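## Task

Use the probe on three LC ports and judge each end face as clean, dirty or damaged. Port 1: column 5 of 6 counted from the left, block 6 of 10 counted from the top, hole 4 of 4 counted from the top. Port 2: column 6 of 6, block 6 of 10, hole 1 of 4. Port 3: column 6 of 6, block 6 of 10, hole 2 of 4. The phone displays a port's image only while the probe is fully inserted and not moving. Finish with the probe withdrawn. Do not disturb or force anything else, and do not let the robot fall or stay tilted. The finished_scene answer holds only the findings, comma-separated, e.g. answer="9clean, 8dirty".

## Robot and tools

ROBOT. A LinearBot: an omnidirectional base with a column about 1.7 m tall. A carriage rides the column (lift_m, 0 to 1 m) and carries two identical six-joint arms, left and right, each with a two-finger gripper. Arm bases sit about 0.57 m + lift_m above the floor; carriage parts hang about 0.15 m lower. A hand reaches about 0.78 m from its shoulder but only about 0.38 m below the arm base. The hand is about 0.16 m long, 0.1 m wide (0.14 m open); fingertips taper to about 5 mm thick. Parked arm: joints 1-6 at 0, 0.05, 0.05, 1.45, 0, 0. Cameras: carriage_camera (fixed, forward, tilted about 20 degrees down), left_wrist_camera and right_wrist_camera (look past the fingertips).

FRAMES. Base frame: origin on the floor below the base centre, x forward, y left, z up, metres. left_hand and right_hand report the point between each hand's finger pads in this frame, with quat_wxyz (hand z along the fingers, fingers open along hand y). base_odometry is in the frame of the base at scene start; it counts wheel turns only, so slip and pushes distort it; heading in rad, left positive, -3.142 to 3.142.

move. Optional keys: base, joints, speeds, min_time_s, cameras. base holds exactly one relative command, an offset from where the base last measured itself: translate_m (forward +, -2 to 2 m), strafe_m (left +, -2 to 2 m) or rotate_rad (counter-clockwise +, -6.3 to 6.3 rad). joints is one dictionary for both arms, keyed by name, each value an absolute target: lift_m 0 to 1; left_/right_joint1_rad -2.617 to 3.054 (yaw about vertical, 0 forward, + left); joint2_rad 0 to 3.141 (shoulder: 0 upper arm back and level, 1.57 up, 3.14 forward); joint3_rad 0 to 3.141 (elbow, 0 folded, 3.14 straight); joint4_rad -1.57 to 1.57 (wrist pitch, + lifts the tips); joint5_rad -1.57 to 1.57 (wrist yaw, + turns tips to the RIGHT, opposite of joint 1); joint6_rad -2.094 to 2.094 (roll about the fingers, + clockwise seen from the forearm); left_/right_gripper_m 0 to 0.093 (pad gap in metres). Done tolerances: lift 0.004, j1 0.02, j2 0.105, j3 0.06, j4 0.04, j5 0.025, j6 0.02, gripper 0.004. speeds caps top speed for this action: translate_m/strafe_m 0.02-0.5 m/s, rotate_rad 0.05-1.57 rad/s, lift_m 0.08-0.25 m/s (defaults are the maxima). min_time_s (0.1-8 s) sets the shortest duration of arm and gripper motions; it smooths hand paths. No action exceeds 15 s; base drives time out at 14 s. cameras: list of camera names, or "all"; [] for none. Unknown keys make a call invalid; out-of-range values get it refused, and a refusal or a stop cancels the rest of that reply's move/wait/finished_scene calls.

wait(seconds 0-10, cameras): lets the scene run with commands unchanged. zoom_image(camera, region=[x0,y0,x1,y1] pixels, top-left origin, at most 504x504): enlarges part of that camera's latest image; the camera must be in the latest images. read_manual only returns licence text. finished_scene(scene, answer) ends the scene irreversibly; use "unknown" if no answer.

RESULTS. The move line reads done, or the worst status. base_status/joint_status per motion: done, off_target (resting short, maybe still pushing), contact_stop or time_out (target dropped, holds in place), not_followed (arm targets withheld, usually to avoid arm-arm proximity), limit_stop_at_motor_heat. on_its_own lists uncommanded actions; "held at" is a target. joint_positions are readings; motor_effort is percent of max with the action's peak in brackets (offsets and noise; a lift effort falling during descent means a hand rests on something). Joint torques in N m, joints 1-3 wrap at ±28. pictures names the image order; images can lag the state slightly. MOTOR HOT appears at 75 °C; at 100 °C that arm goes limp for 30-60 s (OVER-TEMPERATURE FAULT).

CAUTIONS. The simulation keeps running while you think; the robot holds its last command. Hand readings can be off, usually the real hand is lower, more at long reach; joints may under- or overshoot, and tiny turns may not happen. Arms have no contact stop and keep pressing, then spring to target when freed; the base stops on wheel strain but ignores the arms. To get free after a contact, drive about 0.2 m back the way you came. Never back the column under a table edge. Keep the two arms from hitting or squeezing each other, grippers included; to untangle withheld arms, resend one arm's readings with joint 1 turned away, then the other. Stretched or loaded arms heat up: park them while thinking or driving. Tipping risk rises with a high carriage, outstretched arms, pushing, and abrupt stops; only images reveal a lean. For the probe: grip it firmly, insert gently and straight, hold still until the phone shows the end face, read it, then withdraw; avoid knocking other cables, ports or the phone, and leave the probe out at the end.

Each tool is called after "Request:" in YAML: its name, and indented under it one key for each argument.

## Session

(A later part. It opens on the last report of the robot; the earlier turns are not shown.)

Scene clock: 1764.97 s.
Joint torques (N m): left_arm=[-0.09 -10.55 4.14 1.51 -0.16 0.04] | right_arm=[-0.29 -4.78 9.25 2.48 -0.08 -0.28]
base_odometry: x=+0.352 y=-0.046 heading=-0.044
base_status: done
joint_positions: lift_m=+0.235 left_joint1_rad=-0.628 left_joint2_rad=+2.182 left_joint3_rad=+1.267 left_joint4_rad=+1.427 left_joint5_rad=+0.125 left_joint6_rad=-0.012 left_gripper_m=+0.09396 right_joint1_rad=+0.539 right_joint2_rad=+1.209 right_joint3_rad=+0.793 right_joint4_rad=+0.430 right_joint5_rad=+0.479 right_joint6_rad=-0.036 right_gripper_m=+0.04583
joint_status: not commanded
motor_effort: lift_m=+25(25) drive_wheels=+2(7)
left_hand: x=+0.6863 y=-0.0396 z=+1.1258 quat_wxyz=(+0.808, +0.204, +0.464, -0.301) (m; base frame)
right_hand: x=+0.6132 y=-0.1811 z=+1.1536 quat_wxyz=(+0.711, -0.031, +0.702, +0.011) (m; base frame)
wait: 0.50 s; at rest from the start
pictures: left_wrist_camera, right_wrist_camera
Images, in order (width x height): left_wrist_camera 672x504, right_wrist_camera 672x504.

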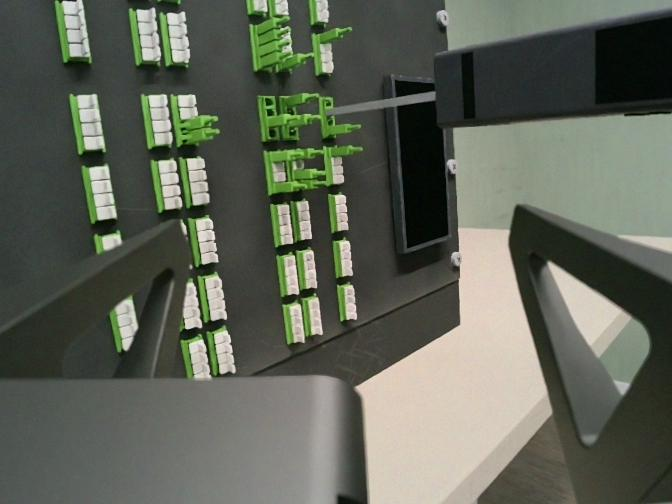

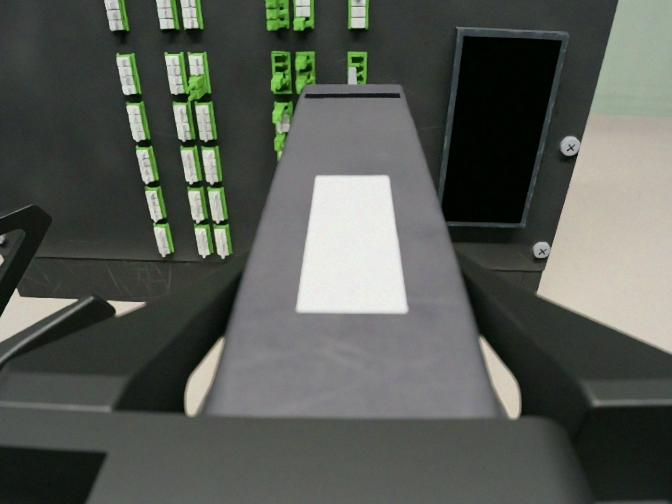

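Request:
move:
  base: {"translate_m":-0.06}
  speeds: {"translate_m":0.05}
  joints: {"lift_m":0.235}
  cameras: []

Request:
move:
  base: {"translate_m":0.05}
  speeds: {"translate_m":0.05}
  cameras: []

Request:
wait:
  seconds: 0.5
  cameras: ["left_wrist_camera","right_wrist_camera"]

Request:
zoom_image:
  camera: "right_wrist_camera"
  region: [342, 46, 366, 70]

Request:
move:
  base: {"translate_m":0.003}
  speeds: {"translate_m":0.02}
  cameras: []

Request:
wait:
  seconds: 0.5
  cameras: ["left_wrist_camera","right_wrist_camera"]

Request:
zoom_image:
  camera: "right_wrist_camera"
  region: [342, 46, 366, 70]

Request:
move:
  base: {"translate_m":0.003}
  speeds: {"translate_m":0.02}
  cameras: []

Request:
wait:
  seconds: 0.5
  cameras: ["left_wrist_camera","right_wrist_camera"]

Request:
zoom_image:
  camera: "right_wrist_camera"
  region: [342, 46, 366, 70]

Scene clock: 1796.30 s.
Joint torques (N m): left_arm=[-0.03 -10.52 4.23 1.48 -0.12 0.05] | right_arm=[-0.09 -4.96 9.22 2.47 -0.06 -0.31]
move: done
base_odometry: x=+0.293 y=-0.043 heading=-0.044
base_status: done
joint_positions: lift_m=+0.235 left_joint1_rad=-0.627 left_joint2_rad=+2.182 left_joint3_rad=+1.267 left_joint4_rad=+1.427 left_joint5_rad=+0.125 left_joint6_rad=-0.012 left_gripper_m=+0.09396 right_joint1_rad=+0.539 right_joint2_rad=+1.209 right_joint3_rad=+0.793 right_joint4_rad=+0.430 right_joint5_rad=+0.479 right_joint6_rad=-0.036 right_gripper_m=+0.04583
joint_status: all done
motor_effort: lift_m=+27(27) drive_wheels=-8(11)
left_hand: x=+0.6864 y=-0.0394 z=+1.1258 quat_wxyz=(+0.808, +0.204, +0.464, -0.301) (m; base frame)
right_hand: x=+0.6133 y=-0.1813 z=+1.1536 quat_wxyz=(+0.711, -0.031, +0.702, +0.011) (m; base frame)
pictures: none
No camera images: "cameras" was empty.

Scene clock: 1797.83 s.
Joint torques (N m): left_arm=[-0.08 -10.54 4 1.51 -0.14 0.07] | right_arm=[0.01 -5.03 9.2 2.51 -0.07 -0.3]
move: done
base_odometry: x=+0.343 y=-0.046 heading=-0.045
base_status: done
joint_positions: lift_m=+0.235 left_joint1_rad=-0.629 left_joint2_rad=+2.182 left_joint3_rad=+1.267 left_joint4_rad=+1.428 left_joint5_rad=+0.125 left_joint6_rad=-0.012 left_gripper_m=+0.09396 right_joint1_rad=+0.539 right_joint2_rad=+1.209 right_joint3_rad=+0.793 right_joint4_rad=+0.430 right_joint5_rad=+0.477 right_joint6_rad=-0.036 right_gripper_m=+0.04583
joint_status: not commanded
motor_effort: lift_m=+27(27) drive_wheels=-8(14)
left_hand: x=+0.6859 y=-0.0401 z=+1.1259 quat_wxyz=(+0.808, +0.204, +0.464, -0.301) (m; base frame)
right_hand: x=+0.6133 y=-0.1810 z=+1.1536 quat_wxyz=(+0.711, -0.032, +0.702, +0.012) (m; base frame)
pictures: none
No camera images: "cameras" was empty.

Scene clock: 1798.33 s.
Joint torques (N m): left_arm=[-0.06 -10.48 4.22 1.54 -0.13 0.05] | right_arm=[-0.24 -4.98 9.28 2.49 -0.06 -0.3]
base_odometry: x=+0.343 y=-0.046 heading=-0.045
base_status: done
joint_positions: lift_m=+0.235 left_joint1_rad=-0.629 left_joint2_rad=+2.182 left_joint3_rad=+1.267 left_joint4_rad=+1.428 left_joint5_rad=+0.125 left_joint6_rad=-0.012 left_gripper_m=+0.09396 right_joint1_rad=+0.539 right_joint2_rad=+1.209 right_joint3_rad=+0.793 right_joint4_rad=+0.430 right_joint5_rad=+0.477 right_joint6_rad=-0.036 right_gripper_m=+0.04583
joint_status: not commanded
motor_effort: lift_m=+27(27) drive_wheels=-8(14)
left_hand: x=+0.6859 y=-0.0401 z=+1.1259 quat_wxyz=(+0.808, +0.204, +0.464, -0.301) (m; base frame)
right_hand: x=+0.6133 y=-0.1810 z=+1.1536 quat_wxyz=(+0.711, -0.032, +0.702, +0.012) (m; base frame)
wait: 0.50 s; at rest by 0.27 s
pictures: left_wrist_camera, right_wrist_camera
Images, in order (width x height): left_wrist_camera 672x504, right_wrist_camera 672x504.

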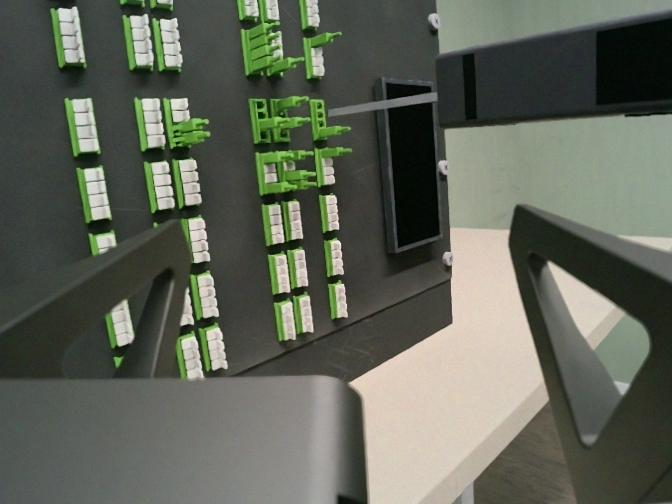

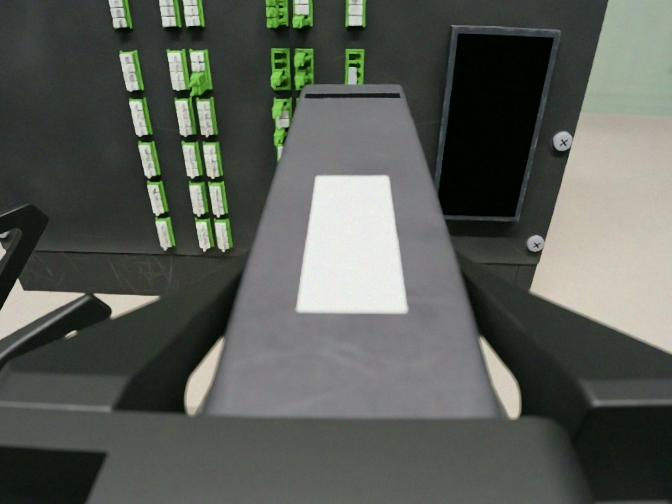

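Scaled by 21.000 from the camera's 672x504 image, which has a finer 960x720 frame.

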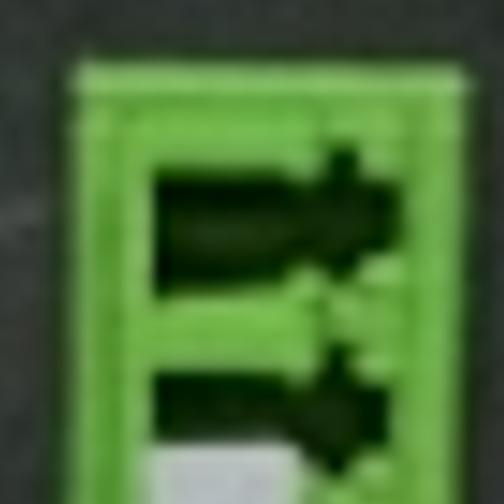

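Scene clock: 1798.97 s.
Joint torques (N m): left_arm=[0.2 -10.66 4.14 1.46 -0.12 0.08] | right_arm=[-0.01 -4.94 9.21 2.49 -0.05 -0.27]
move: done
base_odometry: x=+0.346 y=-0.046 heading=-0.046
base_status: done
joint_positions: lift_m=+0.235 left_joint1_rad=-0.630 left_joint2_rad=+2.182 left_joint3_rad=+1.267 left_joint4_rad=+1.428 left_joint5_rad=+0.125 left_joint6_rad=-0.012 left_gripper_m=+0.09396 right_joint1_rad=+0.539 right_joint2_rad=+1.209 right_joint3_rad=+0.793 right_joint4_rad=+0.429 right_joint5_rad=+0.477 right_joint6_rad=-0.036 right_gripper_m=+0.04583
joint_status: not commanded
motor_effort: lift_m=+27(27) drive_wheels=-6(15)
left_hand: x=+0.6855 y=-0.0406 z=+1.1259 quat_wxyz=(+0.807, +0.204, +0.464, -0.302) (m; base frame)
right_hand: x=+0.6133 y=-0.1810 z=+1.1536 quat_wxyz=(+0.711, -0.032, +0.702, +0.011) (m; base frame)
pictures: none
No camera images: "cameras" was empty.

Scene clock: 1799.47 s.
Joint torques (N m): left_arm=[0.13 -10.55 4.16 1.47 -0.11 0.04] | right_arm=[-0.13 -4.83 9.29 2.46 -0.07 -0.32]
base_odometry: x=+0.346 y=-0.046 heading=-0.046
base_status: done
joint_positions: lift_m=+0.235 left_joint1_rad=-0.630 left_joint2_rad=+2.182 left_joint3_rad=+1.267 left_joint4_rad=+1.428 left_joint5_rad=+0.125 left_joint6_rad=-0.012 left_gripper_m=+0.09396 right_joint1_rad=+0.539 right_joint2_rad=+1.209 right_joint3_rad=+0.793 right_joint4_rad=+0.429 right_joint5_rad=+0.477 right_joint6_rad=-0.036 right_gripper_m=+0.04583
joint_status: not commanded
motor_effort: lift_m=+27(27) drive_wheels=+8(15)
left_hand: x=+0.6855 y=-0.0406 z=+1.1259 quat_wxyz=(+0.807, +0.204, +0.464, -0.302) (m; base frame)
right_hand: x=+0.6133 y=-0.1810 z=+1.1536 quat_wxyz=(+0.711, -0.032, +0.702, +0.011) (m; base frame)
wait: 0.50 s; at rest by 0.27 s
pictures: left_wrist_camera, right_wrist_camera
Images, in order (width x height): left_wrist_camera 672x504, right_wrist_camera 672x504.

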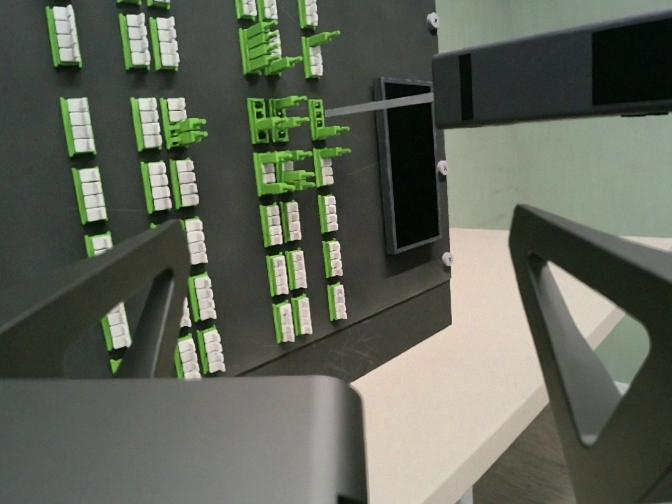

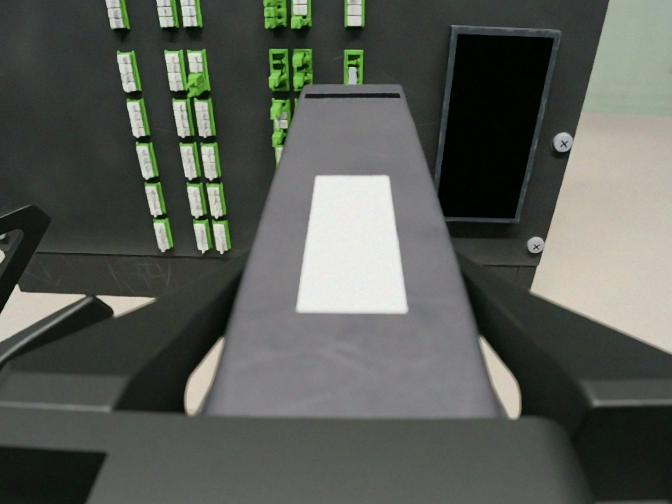

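Scaled by 21.000 from the camera's 672x504 image, which has a finer 960x720 frame.

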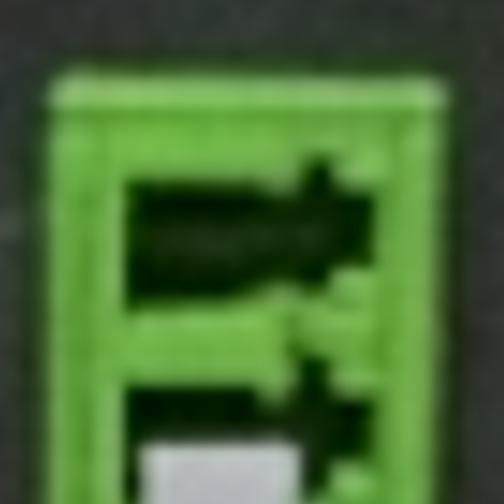

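Scene clock: 1800.10 s.
Joint torques (N m): left_arm=[0.08 -10.63 4.21 1.53 -0.13 0.09] | right_arm=[-0.18 -4.98 9.33 2.47 0.04 -0.29]
move: done
base_odometry: x=+0.349 y=-0.047 heading=-0.046
base_status: done
joint_positions: lift_m=+0.235 left_joint1_rad=-0.630 left_joint2_rad=+2.182 left_joint3_rad=+1.267 left_joint4_rad=+1.428 left_joint5_rad=+0.125 left_joint6_rad=-0.012 left_gripper_m=+0.09396 right_joint1_rad=+0.539 right_joint2_rad=+1.210 right_joint3_rad=+0.793 right_joint4_rad=+0.430 right_joint5_rad=+0.475 right_joint6_rad=-0.036 right_gripper_m=+0.04583
joint_status: not commanded
motor_effort: lift_m=+27(27) drive_wheels=-5(14)
left_hand: x=+0.6855 y=-0.0406 z=+1.1259 quat_wxyz=(+0.807, +0.204, +0.464, -0.302) (m; base frame)
right_hand: x=+0.6134 y=-0.1806 z=+1.1534 quat_wxyz=(+0.711, -0.033, +0.702, +0.012) (m; base frame)
pictures: none
No camera images: "cameras" was empty.

Scene clock: 1800.60 s.
Joint torques (N m): left_arm=[0.14 -10.63 4.14 1.5 -0.12 0.07] | right_arm=[-0.08 -4.97 9.18 2.46 -0.07 -0.29]
base_odometry: x=+0.349 y=-0.047 heading=-0.046
base_status: done
joint_positions: lift_m=+0.235 left_joint1_rad=-0.630 left_joint2_rad=+2.182 left_joint3_rad=+1.267 left_joint4_rad=+1.428 left_joint5_rad=+0.125 left_joint6_rad=-0.012 left_gripper_m=+0.09396 right_joint1_rad=+0.539 right_joint2_rad=+1.210 right_joint3_rad=+0.793 right_joint4_rad=+0.430 right_joint5_rad=+0.475 right_joint6_rad=-0.036 right_gripper_m=+0.04583
joint_status: not commanded
motor_effort: lift_m=+27(27) drive_wheels=+7(14)
left_hand: x=+0.6855 y=-0.0406 z=+1.1259 quat_wxyz=(+0.807, +0.204, +0.464, -0.302) (m; base frame)
right_hand: x=+0.6134 y=-0.1806 z=+1.1534 quat_wxyz=(+0.711, -0.033, +0.702, +0.012) (m; base frame)
wait: 0.50 s; at rest by 0.27 s
pictures: left_wrist_camera, right_wrist_camera
Images, in order (width x height): left_wrist_camera 672x504, right_wrist_camera 672x504.

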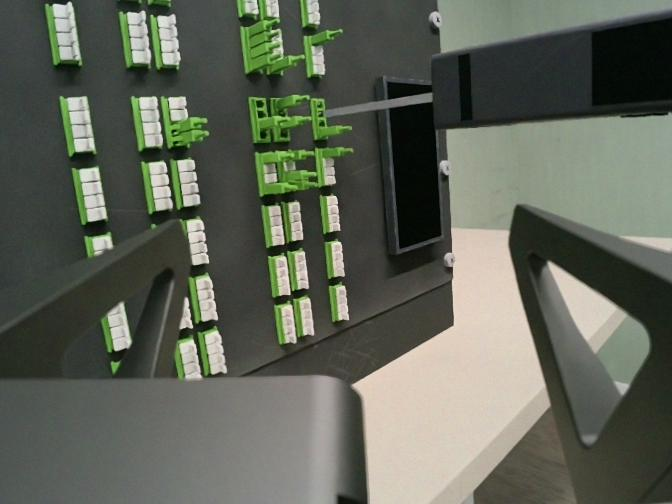

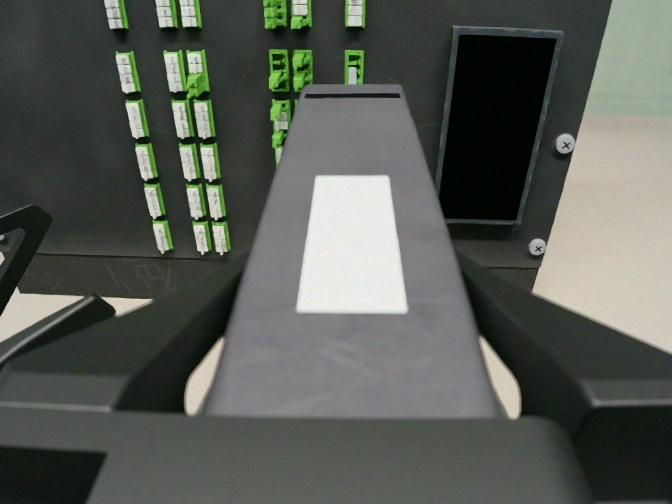

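Scaled by 21.000 from the camera's 672x504 image, which has a finer 960x720 frame.

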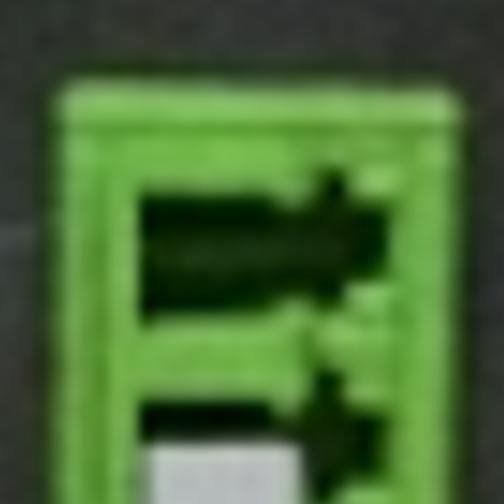

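Request:
zoom_image:
  camera: "left_wrist_camera"
  region: [300, 88, 340, 128]

Scaled by 12.600 from the camera's 672x504 image, which has a finer 960x720 frame.

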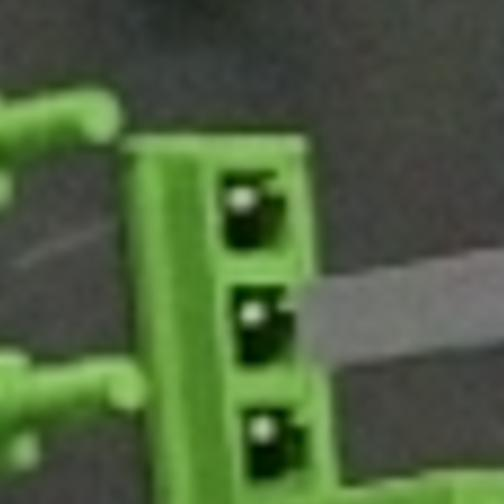

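Request:
move:
  joints: {"lift_m":0.2356}
  cameras: []

Request:
move:
  base: {"translate_m":0.0025}
  speeds: {"translate_m":0.02}
  cameras: []

Request:
wait:
  seconds: 0.4
  cameras: ["left_wrist_camera","right_wrist_camera"]

Request:
zoom_image:
  camera: "right_wrist_camera"
  region: [342, 46, 366, 70]

Request:
zoom_image:
  camera: "left_wrist_camera"
  region: [300, 88, 340, 128]

Scene clock: 1822.67 s.
Joint torques (N m): left_arm=[0.12 -10.37 4.29 1.54 -0.15 0.04] | right_arm=[-0.16 -5.03 9.43 2.44 -0.01 -0.33]
move: done
base_odometry: x=+0.349 y=-0.047 heading=-0.046
base_status: not commanded
joint_positions: lift_m=+0.235 left_joint1_rad=-0.630 left_joint2_rad=+2.182 left_joint3_rad=+1.267 left_joint4_rad=+1.428 left_joint5_rad=+0.125 left_joint6_rad=-0.012 left_gripper_m=+0.09396 right_joint1_rad=+0.539 right_joint2_rad=+1.210 right_joint3_rad=+0.793 right_joint4_rad=+0.430 right_joint5_rad=+0.475 right_joint6_rad=-0.036 right_gripper_m=+0.04583
joint_status: all done
motor_effort: lift_m=+29(30) drive_wheels=-4(7)
left_hand: x=+0.6855 y=-0.0406 z=+1.1262 quat_wxyz=(+0.807, +0.204, +0.464, -0.302) (m; base frame)
right_hand: x=+0.6134 y=-0.1806 z=+1.1537 quat_wxyz=(+0.711, -0.033, +0.702, +0.012) (m; base frame)
pictures: none
No camera images: "cameras" was empty.

Scene clock: 1823.37 s.
Joint torques (N m): left_arm=[0.16 -10.35 4.08 1.5 -0.12 0.07] | right_arm=[-0.2 -5.05 9.17 2.49 0.01 -0.26]
move: done
base_odometry: x=+0.351 y=-0.047 heading=-0.047
base_status: done
joint_positions: lift_m=+0.235 left_joint1_rad=-0.630 left_joint2_rad=+2.182 left_joint3_rad=+1.267 left_joint4_rad=+1.428 left_joint5_rad=+0.124 left_joint6_rad=-0.012 left_gripper_m=+0.09396 right_joint1_rad=+0.539 right_joint2_rad=+1.211 right_joint3_rad=+0.793 right_joint4_rad=+0.430 right_joint5_rad=+0.475 right_joint6_rad=-0.036 right_gripper_m=+0.04583
joint_status: not commanded
motor_effort: lift_m=+29(29) drive_wheels=+7(13)
left_hand: x=+0.6856 y=-0.0404 z=+1.1262 quat_wxyz=(+0.808, +0.204, +0.464, -0.301) (m; base frame)
right_hand: x=+0.6136 y=-0.1805 z=+1.1532 quat_wxyz=(+0.711, -0.033, +0.703, +0.012) (m; base frame)
pictures: none
No camera images: "cameras" was empty.

Scene clock: 1823.77 s.
Joint torques (N m): left_arm=[0.05 -10.55 4.22 1.51 -0.13 0.09] | right_arm=[-0.14 -5.18 9.24 2.5 -0.01 -0.3]
base_odometry: x=+0.351 y=-0.047 heading=-0.047
base_status: done
joint_positions: lift_m=+0.235 left_joint1_rad=-0.630 left_joint2_rad=+2.182 left_joint3_rad=+1.267 left_joint4_rad=+1.428 left_joint5_rad=+0.124 left_joint6_rad=-0.012 left_gripper_m=+0.09396 right_joint1_rad=+0.539 right_joint2_rad=+1.211 right_joint3_rad=+0.793 right_joint4_rad=+0.430 right_joint5_rad=+0.475 right_joint6_rad=-0.036 right_gripper_m=+0.04583
joint_status: not commanded
motor_effort: lift_m=+29(29) drive_wheels=+7(13)
left_hand: x=+0.6856 y=-0.0404 z=+1.1262 quat_wxyz=(+0.808, +0.204, +0.464, -0.301) (m; base frame)
right_hand: x=+0.6136 y=-0.1805 z=+1.1532 quat_wxyz=(+0.711, -0.033, +0.703, +0.012) (m; base frame)
wait: 0.40 s; at rest by 0.27 s
pictures: left_wrist_camera, right_wrist_camera
Images, in order (width x height): left_wrist_camera 672x504, right_wrist_camera 672x504.

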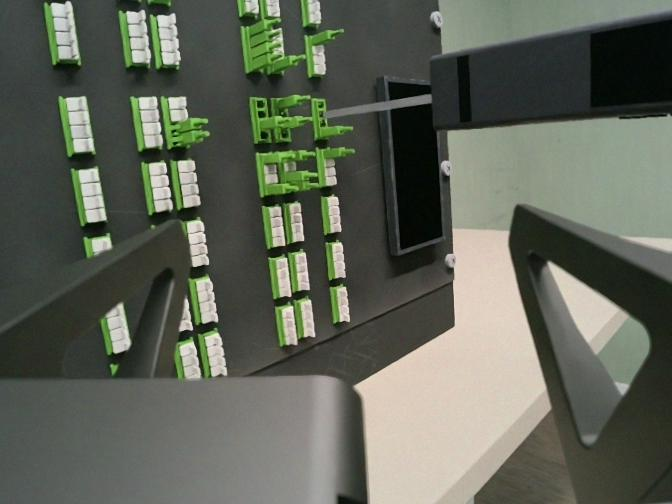

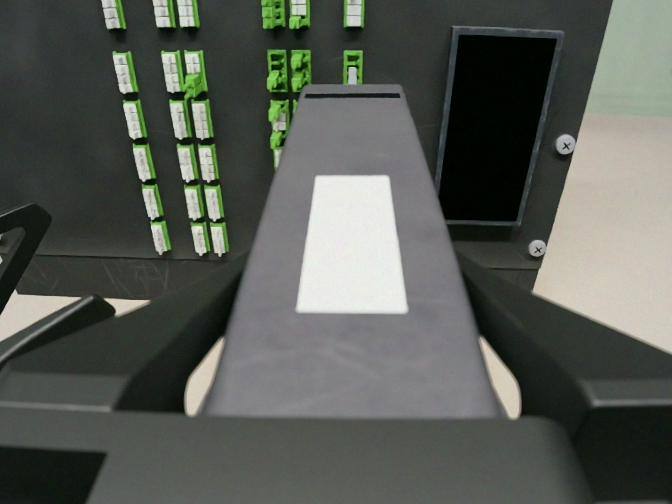

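Scaled by 21.000 from the camera's 672x504 image, which has a finer 960x720 frame.

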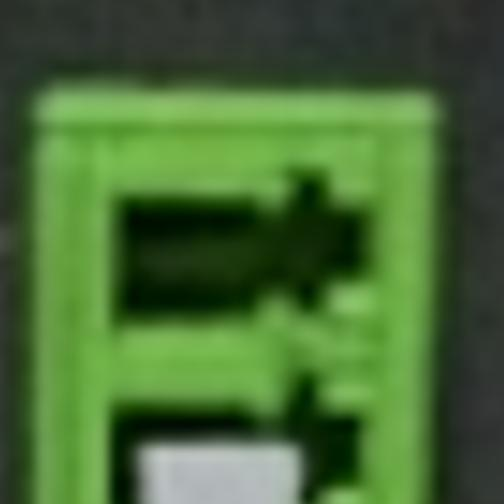

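Scaled by 12.600 from the camera's 672x504 image, which has a finer 960x720 frame.

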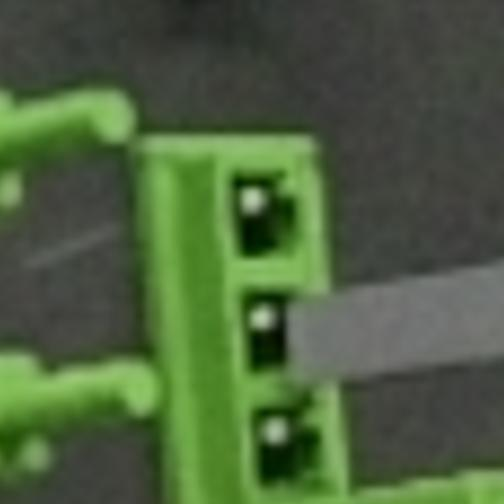

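Request:
move:
  joints: {"lift_m":0.2364}
  cameras: []

Request:
move:
  base: {"translate_m":0.0015}
  speeds: {"translate_m":0.02}
  cameras: []

Request:
wait:
  seconds: 0.4
  cameras: ["left_wrist_camera","right_wrist_camera"]

Request:
zoom_image:
  camera: "right_wrist_camera"
  region: [342, 46, 366, 70]

Request:
zoom_image:
  camera: "left_wrist_camera"
  region: [300, 88, 340, 128]

Scene clock: 1845.30 s.
Joint torques (N m): left_arm=[0.08 -10.44 4.23 1.54 -0.11 0.05] | right_arm=[-0.17 -5.04 9.22 2.49 -0.01 -0.28]
move: done
base_odometry: x=+0.351 y=-0.047 heading=-0.047
base_status: not commanded
joint_positions: lift_m=+0.236 left_joint1_rad=-0.630 left_joint2_rad=+2.182 left_joint3_rad=+1.267 left_joint4_rad=+1.428 left_joint5_rad=+0.124 left_joint6_rad=-0.012 left_gripper_m=+0.09396 right_joint1_rad=+0.539 right_joint2_rad=+1.211 right_joint3_rad=+0.793 right_joint4_rad=+0.429 right_joint5_rad=+0.475 right_joint6_rad=-0.036 right_gripper_m=+0.04583
joint_status: all done
motor_effort: lift_m=+29(31) drive_wheels=-4(7)
left_hand: x=+0.6856 y=-0.0403 z=+1.1271 quat_wxyz=(+0.808, +0.204, +0.464, -0.301) (m; base frame)
right_hand: x=+0.6136 y=-0.1805 z=+1.1539 quat_wxyz=(+0.711, -0.033, +0.703, +0.012) (m; base frame)
pictures: none
No camera images: "cameras" was empty.

Scene clock: 1845.93 s.
Joint torques (N m): left_arm=[0.17 -10.66 4.1 1.51 -0.12 0.14] | right_arm=[-0.23 -4.89 9.36 2.44 -0.05 -0.3]
move: done
base_odometry: x=+0.352 y=-0.047 heading=-0.047
base_status: done
joint_positions: lift_m=+0.236 left_joint1_rad=-0.630 left_joint2_rad=+2.183 left_joint3_rad=+1.267 left_joint4_rad=+1.428 left_joint5_rad=+0.124 left_joint6_rad=-0.012 left_gripper_m=+0.09396 right_joint1_rad=+0.539 right_joint2_rad=+1.211 right_joint3_rad=+0.793 right_joint4_rad=+0.430 right_joint5_rad=+0.475 right_joint6_rad=-0.036 right_gripper_m=+0.04583
joint_status: not commanded
motor_effort: lift_m=+29(29) drive_wheels=+5(13)
left_hand: x=+0.6857 y=-0.0404 z=+1.1268 quat_wxyz=(+0.807, +0.204, +0.464, -0.301) (m; base frame)
right_hand: x=+0.6136 y=-0.1805 z=+1.1541 quat_wxyz=(+0.711, -0.033, +0.702, +0.012) (m; base frame)
pictures: none
No camera images: "cameras" was empty.

Scene clock: 1846.33 s.
Joint torques (N m): left_arm=[0.13 -10.7 4.31 1.5 -0.1 0.08] | right_arm=[-0.29 -5.12 9.24 2.49 -0.01 -0.31]
base_odometry: x=+0.352 y=-0.047 heading=-0.047
base_status: done
joint_positions: lift_m=+0.236 left_joint1_rad=-0.630 left_joint2_rad=+2.183 left_joint3_rad=+1.267 left_joint4_rad=+1.428 left_joint5_rad=+0.124 left_joint6_rad=-0.012 left_gripper_m=+0.09396 right_joint1_rad=+0.539 right_joint2_rad=+1.211 right_joint3_rad=+0.793 right_joint4_rad=+0.430 right_joint5_rad=+0.475 right_joint6_rad=-0.036 right_gripper_m=+0.04583
joint_status: not commanded
motor_effort: lift_m=+29(29) drive_wheels=+5(13)
left_hand: x=+0.6857 y=-0.0404 z=+1.1268 quat_wxyz=(+0.807, +0.204, +0.464, -0.301) (m; base frame)
right_hand: x=+0.6136 y=-0.1805 z=+1.1541 quat_wxyz=(+0.711, -0.033, +0.702, +0.012) (m; base frame)
wait: 0.40 s; at rest by 0.27 s
pictures: left_wrist_camera, right_wrist_camera
Images, in order (width x height): left_wrist_camera 672x504, right_wrist_camera 672x504.

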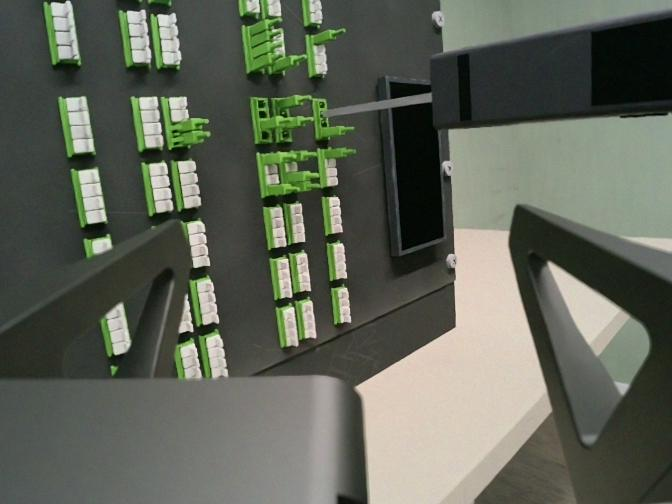

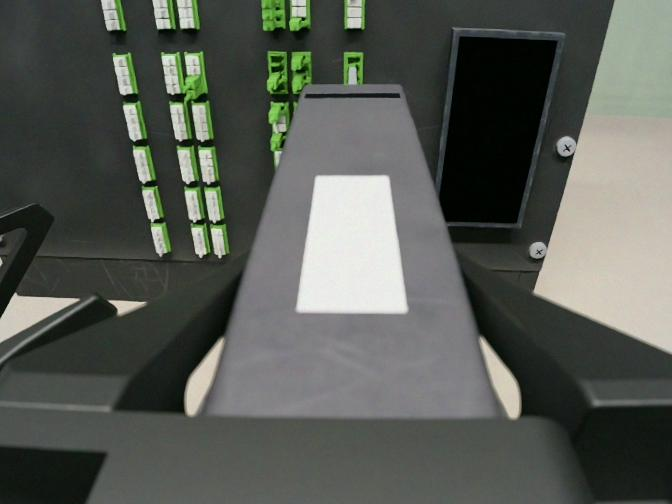

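Scaled by 21.000 from the camera's 672x504 image, which has a finer 960x720 frame.

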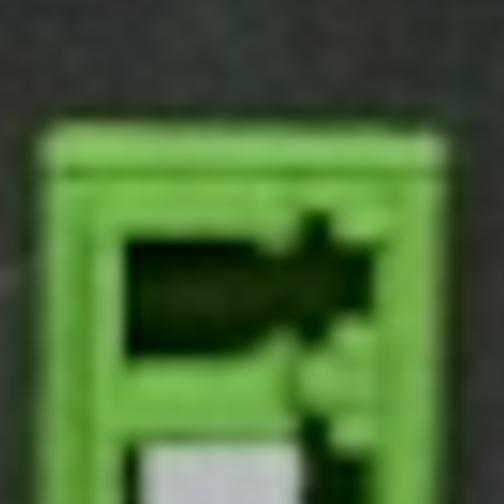

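Scaled by 12.600 from the camera's 672x504 image, which has a finer 960x720 frame.

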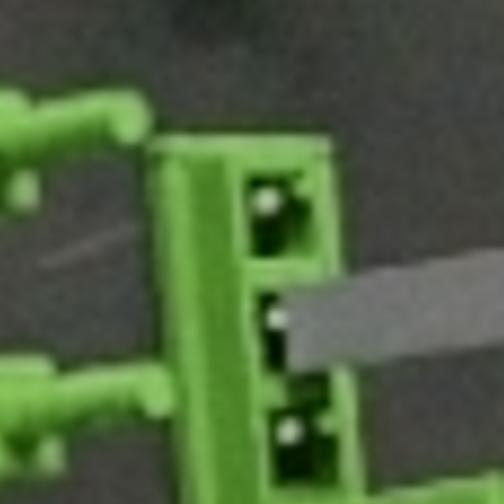

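Request:
move:
  base: {"translate_m":0.0006}
  speeds: {"translate_m":0.02}
  cameras: []

Request:
wait:
  seconds: 0.4
  cameras: ["left_wrist_camera","right_wrist_camera"]

Request:
zoom_image:
  camera: "right_wrist_camera"
  region: [342, 46, 366, 70]

Request:
zoom_image:
  camera: "left_wrist_camera"
  region: [300, 88, 340, 128]

Request:
move:
  base: {"translate_m":0.0006}
  speeds: {"translate_m":0.02}
  cameras: []

Request:
wait:
  seconds: 0.4
  cameras: ["left_wrist_camera","right_wrist_camera"]

Request:
zoom_image:
  camera: "right_wrist_camera"
  region: [342, 46, 366, 70]

Request:
zoom_image:
  camera: "left_wrist_camera"
  region: [300, 88, 340, 128]

Scene clock: 1864.93 s.
Joint torques (N m): left_arm=[0.17 -10.71 4.15 1.48 -0.11 0.07] | right_arm=[-0.02 -5.07 9.11 2.46 0 -0.32]
move: done
base_odometry: x=+0.353 y=-0.048 heading=-0.048
base_status: done
joint_positions: lift_m=+0.236 left_joint1_rad=-0.630 left_joint2_rad=+2.183 left_joint3_rad=+1.267 left_joint4_rad=+1.427 left_joint5_rad=+0.124 left_joint6_rad=-0.012 left_gripper_m=+0.09396 right_joint1_rad=+0.539 right_joint2_rad=+1.211 right_joint3_rad=+0.793 right_joint4_rad=+0.430 right_joint5_rad=+0.475 right_joint6_rad=-0.036 right_gripper_m=+0.04583
joint_status: not commanded
motor_effort: lift_m=+29(29) drive_wheels=+5(9)
left_hand: x=+0.6857 y=-0.0404 z=+1.1267 quat_wxyz=(+0.807, +0.204, +0.464, -0.301) (m; base frame)
right_hand: x=+0.6136 y=-0.1805 z=+1.1541 quat_wxyz=(+0.711, -0.033, +0.702, +0.012) (m; base frame)
pictures: none
No camera images: "cameras" was empty.

Scene clock: 1865.33 s.
Joint torques (N m): left_arm=[0.13 -10.7 4.22 1.52 -0.09 0.05] | right_arm=[-0.12 -4.98 9.33 2.45 0 -0.31]
base_odometry: x=+0.353 y=-0.048 heading=-0.048
base_status: done
joint_positions: lift_m=+0.236 left_joint1_rad=-0.630 left_joint2_rad=+2.183 left_joint3_rad=+1.267 left_joint4_rad=+1.427 left_joint5_rad=+0.124 left_joint6_rad=-0.012 left_gripper_m=+0.09396 right_joint1_rad=+0.539 right_joint2_rad=+1.211 right_joint3_rad=+0.793 right_joint4_rad=+0.430 right_joint5_rad=+0.475 right_joint6_rad=-0.036 right_gripper_m=+0.04583
joint_status: not commanded
motor_effort: lift_m=+29(29) drive_wheels=+5(9)
left_hand: x=+0.6857 y=-0.0404 z=+1.1267 quat_wxyz=(+0.807, +0.204, +0.464, -0.301) (m; base frame)
right_hand: x=+0.6136 y=-0.1805 z=+1.1541 quat_wxyz=(+0.711, -0.033, +0.702, +0.012) (m; base frame)
wait: 0.40 s; at rest by 0.27 s
pictures: left_wrist_camera, right_wrist_camera
Images, in order (width x height): left_wrist_camera 672x504, right_wrist_camera 672x504.

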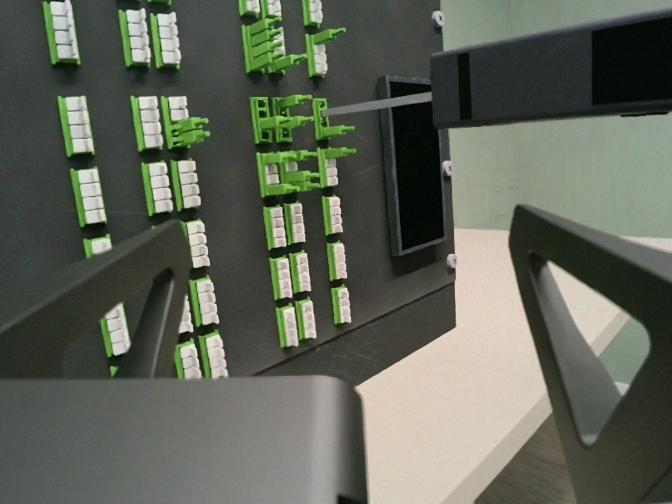

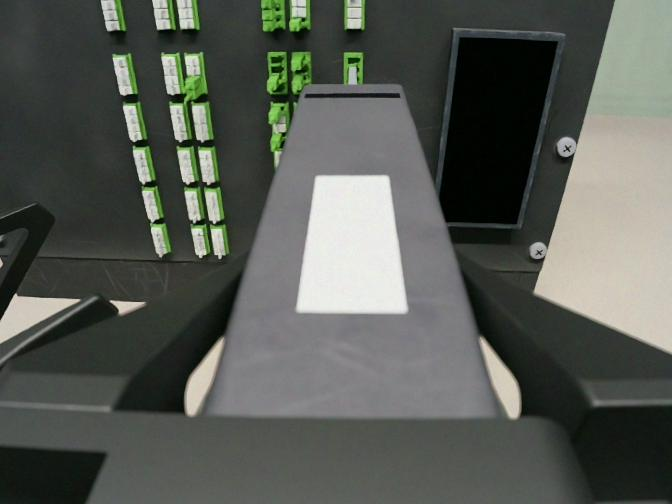

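Scaled by 21.000 from the camera's 672x504 image, which has a finer 960x720 frame.

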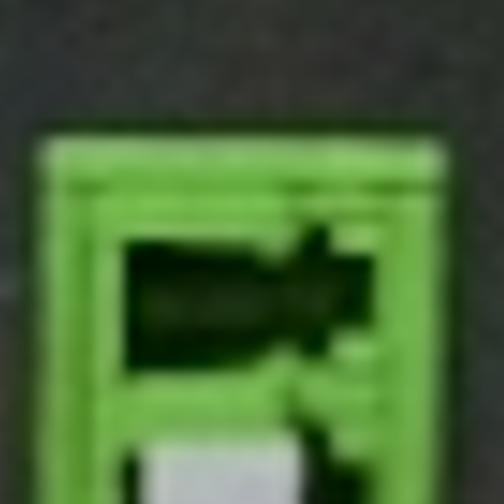

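Scaled by 12.600 from the camera's 672x504 image, which has a finer 960x720 frame.

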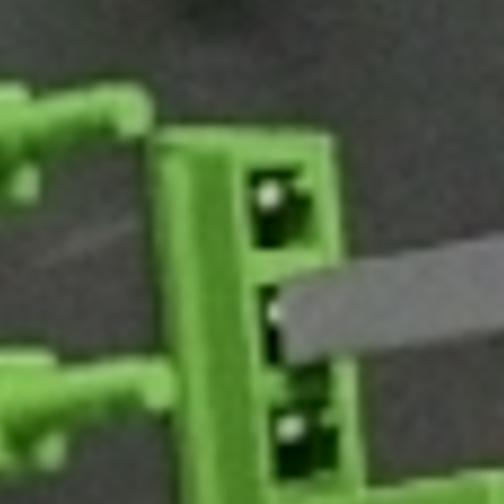

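Scene clock: 1865.77 s.
Joint torques (N m): left_arm=[0.1 -10.51 4.34 1.51 -0.12 0.07] | right_arm=[-0.34 -5.07 9.11 2.47 -0.03 -0.35]
move: done
base_odometry: x=+0.354 y=-0.048 heading=-0.048
base_status: done
joint_positions: lift_m=+0.236 left_joint1_rad=-0.630 left_joint2_rad=+2.183 left_joint3_rad=+1.267 left_joint4_rad=+1.427 left_joint5_rad=+0.124 left_joint6_rad=-0.012 left_gripper_m=+0.09396 right_joint1_rad=+0.540 right_joint2_rad=+1.211 right_joint3_rad=+0.793 right_joint4_rad=+0.430 right_joint5_rad=+0.476 right_joint6_rad=-0.036 right_gripper_m=+0.04583
joint_status: not commanded
motor_effort: lift_m=+29(29) drive_wheels=+5(9)
left_hand: x=+0.6857 y=-0.0404 z=+1.1267 quat_wxyz=(+0.807, +0.204, +0.464, -0.301) (m; base frame)
right_hand: x=+0.6134 y=-0.1801 z=+1.1541 quat_wxyz=(+0.711, -0.033, +0.702, +0.012) (m; base frame)
pictures: none
No camera images: "cameras" was empty.

Scene clock: 1866.17 s.
Joint torques (N m): left_arm=[0.14 -10.65 4.21 1.51 -0.1 0.07] | right_arm=[-0.16 -5.07 9.22 2.48 -0.01 -0.32]
base_odometry: x=+0.354 y=-0.048 heading=-0.048
base_status: done
joint_positions: lift_m=+0.236 left_joint1_rad=-0.630 left_joint2_rad=+2.183 left_joint3_rad=+1.267 left_joint4_rad=+1.427 left_joint5_rad=+0.124 left_joint6_rad=-0.012 left_gripper_m=+0.09396 right_joint1_rad=+0.540 right_joint2_rad=+1.211 right_joint3_rad=+0.793 right_joint4_rad=+0.430 right_joint5_rad=+0.476 right_joint6_rad=-0.036 right_gripper_m=+0.04583
joint_status: not commanded
motor_effort: lift_m=+29(29) drive_wheels=+5(9)
left_hand: x=+0.6857 y=-0.0404 z=+1.1267 quat_wxyz=(+0.807, +0.204, +0.464, -0.301) (m; base frame)
right_hand: x=+0.6134 y=-0.1801 z=+1.1541 quat_wxyz=(+0.711, -0.033, +0.702, +0.012) (m; base frame)
wait: 0.40 s; at rest by 0.27 s
pictures: left_wrist_camera, right_wrist_camera
Images, in order (width x height): left_wrist_camera 672x504, right_wrist_camera 672x504.

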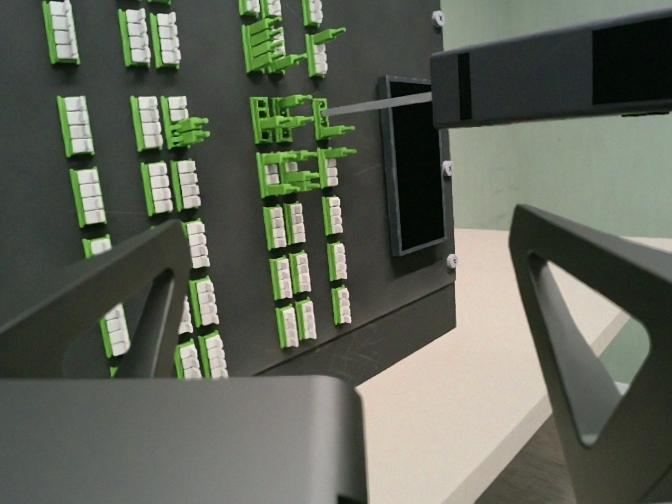

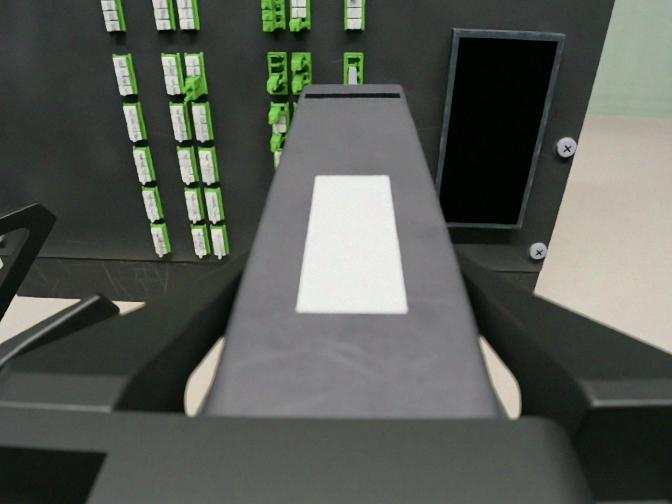

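Scaled by 21.000 from the camera's 672x504 image, which has a finer 960x720 frame.

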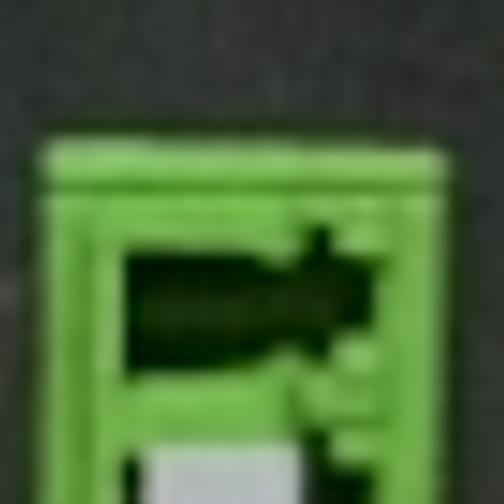

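Scaled by 12.600 from the camera's 672x504 image, which has a finer 960x720 frame.

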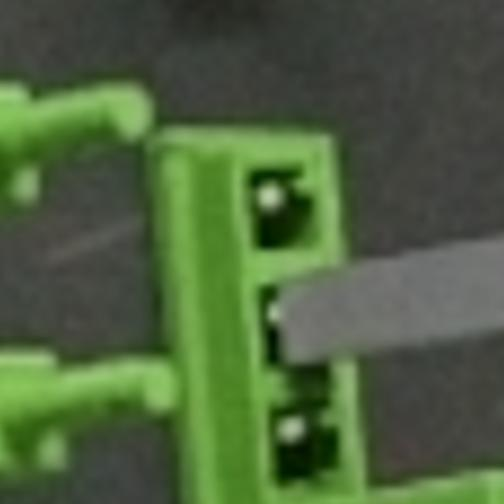

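Request:
move:
  joints: {"right_joint1_rad":0.5478,"lift_m":0.2363}
  min_time_s: 1.5
  cameras: ["left_wrist_camera","right_wrist_camera"]

Request:
zoom_image:
  camera: "right_wrist_camera"
  region: [342, 46, 366, 70]

Request:
zoom_image:
  camera: "left_wrist_camera"
  region: [300, 88, 340, 128]

Scene clock: 1875.93 s.
Joint torques (N m): left_arm=[-0.05 -10.62 4.29 1.5 -0.11 0.08] | right_arm=[0.73 -5.04 9.25 2.45 -0.03 -0.32]
move: done
base_odometry: x=+0.354 y=-0.048 heading=-0.048
base_status: not commanded
joint_positions: lift_m=+0.236 left_joint1_rad=-0.630 left_joint2_rad=+2.183 left_joint3_rad=+1.267 left_joint4_rad=+1.427 left_joint5_rad=+0.124 left_joint6_rad=-0.012 left_gripper_m=+0.09396 right_joint1_rad=+0.543 right_joint2_rad=+1.211 right_joint3_rad=+0.793 right_joint4_rad=+0.430 right_joint5_rad=+0.479 right_joint6_rad=-0.036 right_gripper_m=+0.04583
joint_status: all done
motor_effort: lift_m=+28(28) drive_wheels=+5(5)
left_hand: x=+0.6857 y=-0.0404 z=+1.1267 quat_wxyz=(+0.807, +0.204, +0.464, -0.301) (m; base frame)
right_hand: x=+0.6131 y=-0.1797 z=+1.1541 quat_wxyz=(+0.711, -0.033, +0.702, +0.012) (m; base frame)
pictures: left_wrist_camera, right_wrist_camera
Images, in order (width x height): left_wrist_camera 672x504, right_wrist_camera 672x504.

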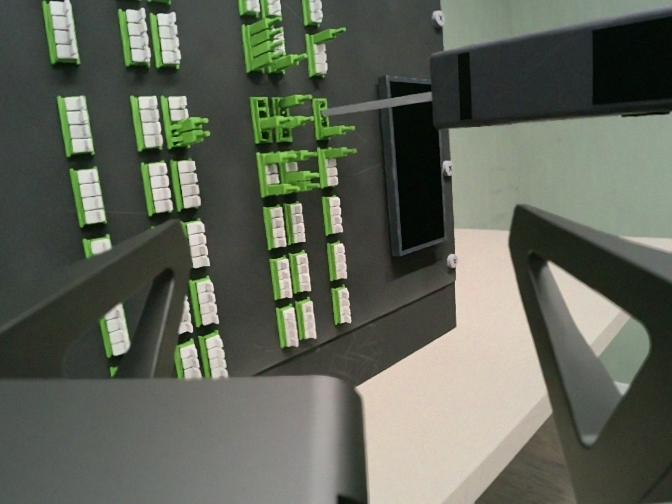

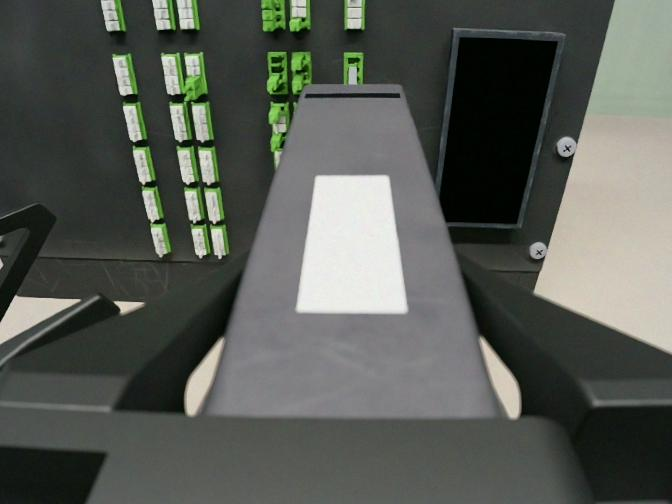

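Scaled by 21.000 from the camera's 672x504 image, which has a finer 960x720 frame.

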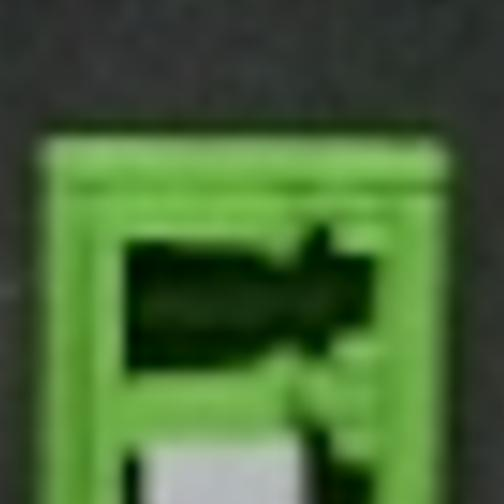

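Scaled by 12.600 from the camera's 672x504 image, which has a finer 960x720 frame.

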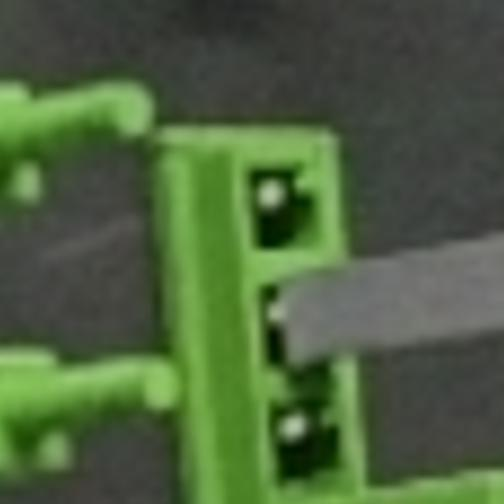

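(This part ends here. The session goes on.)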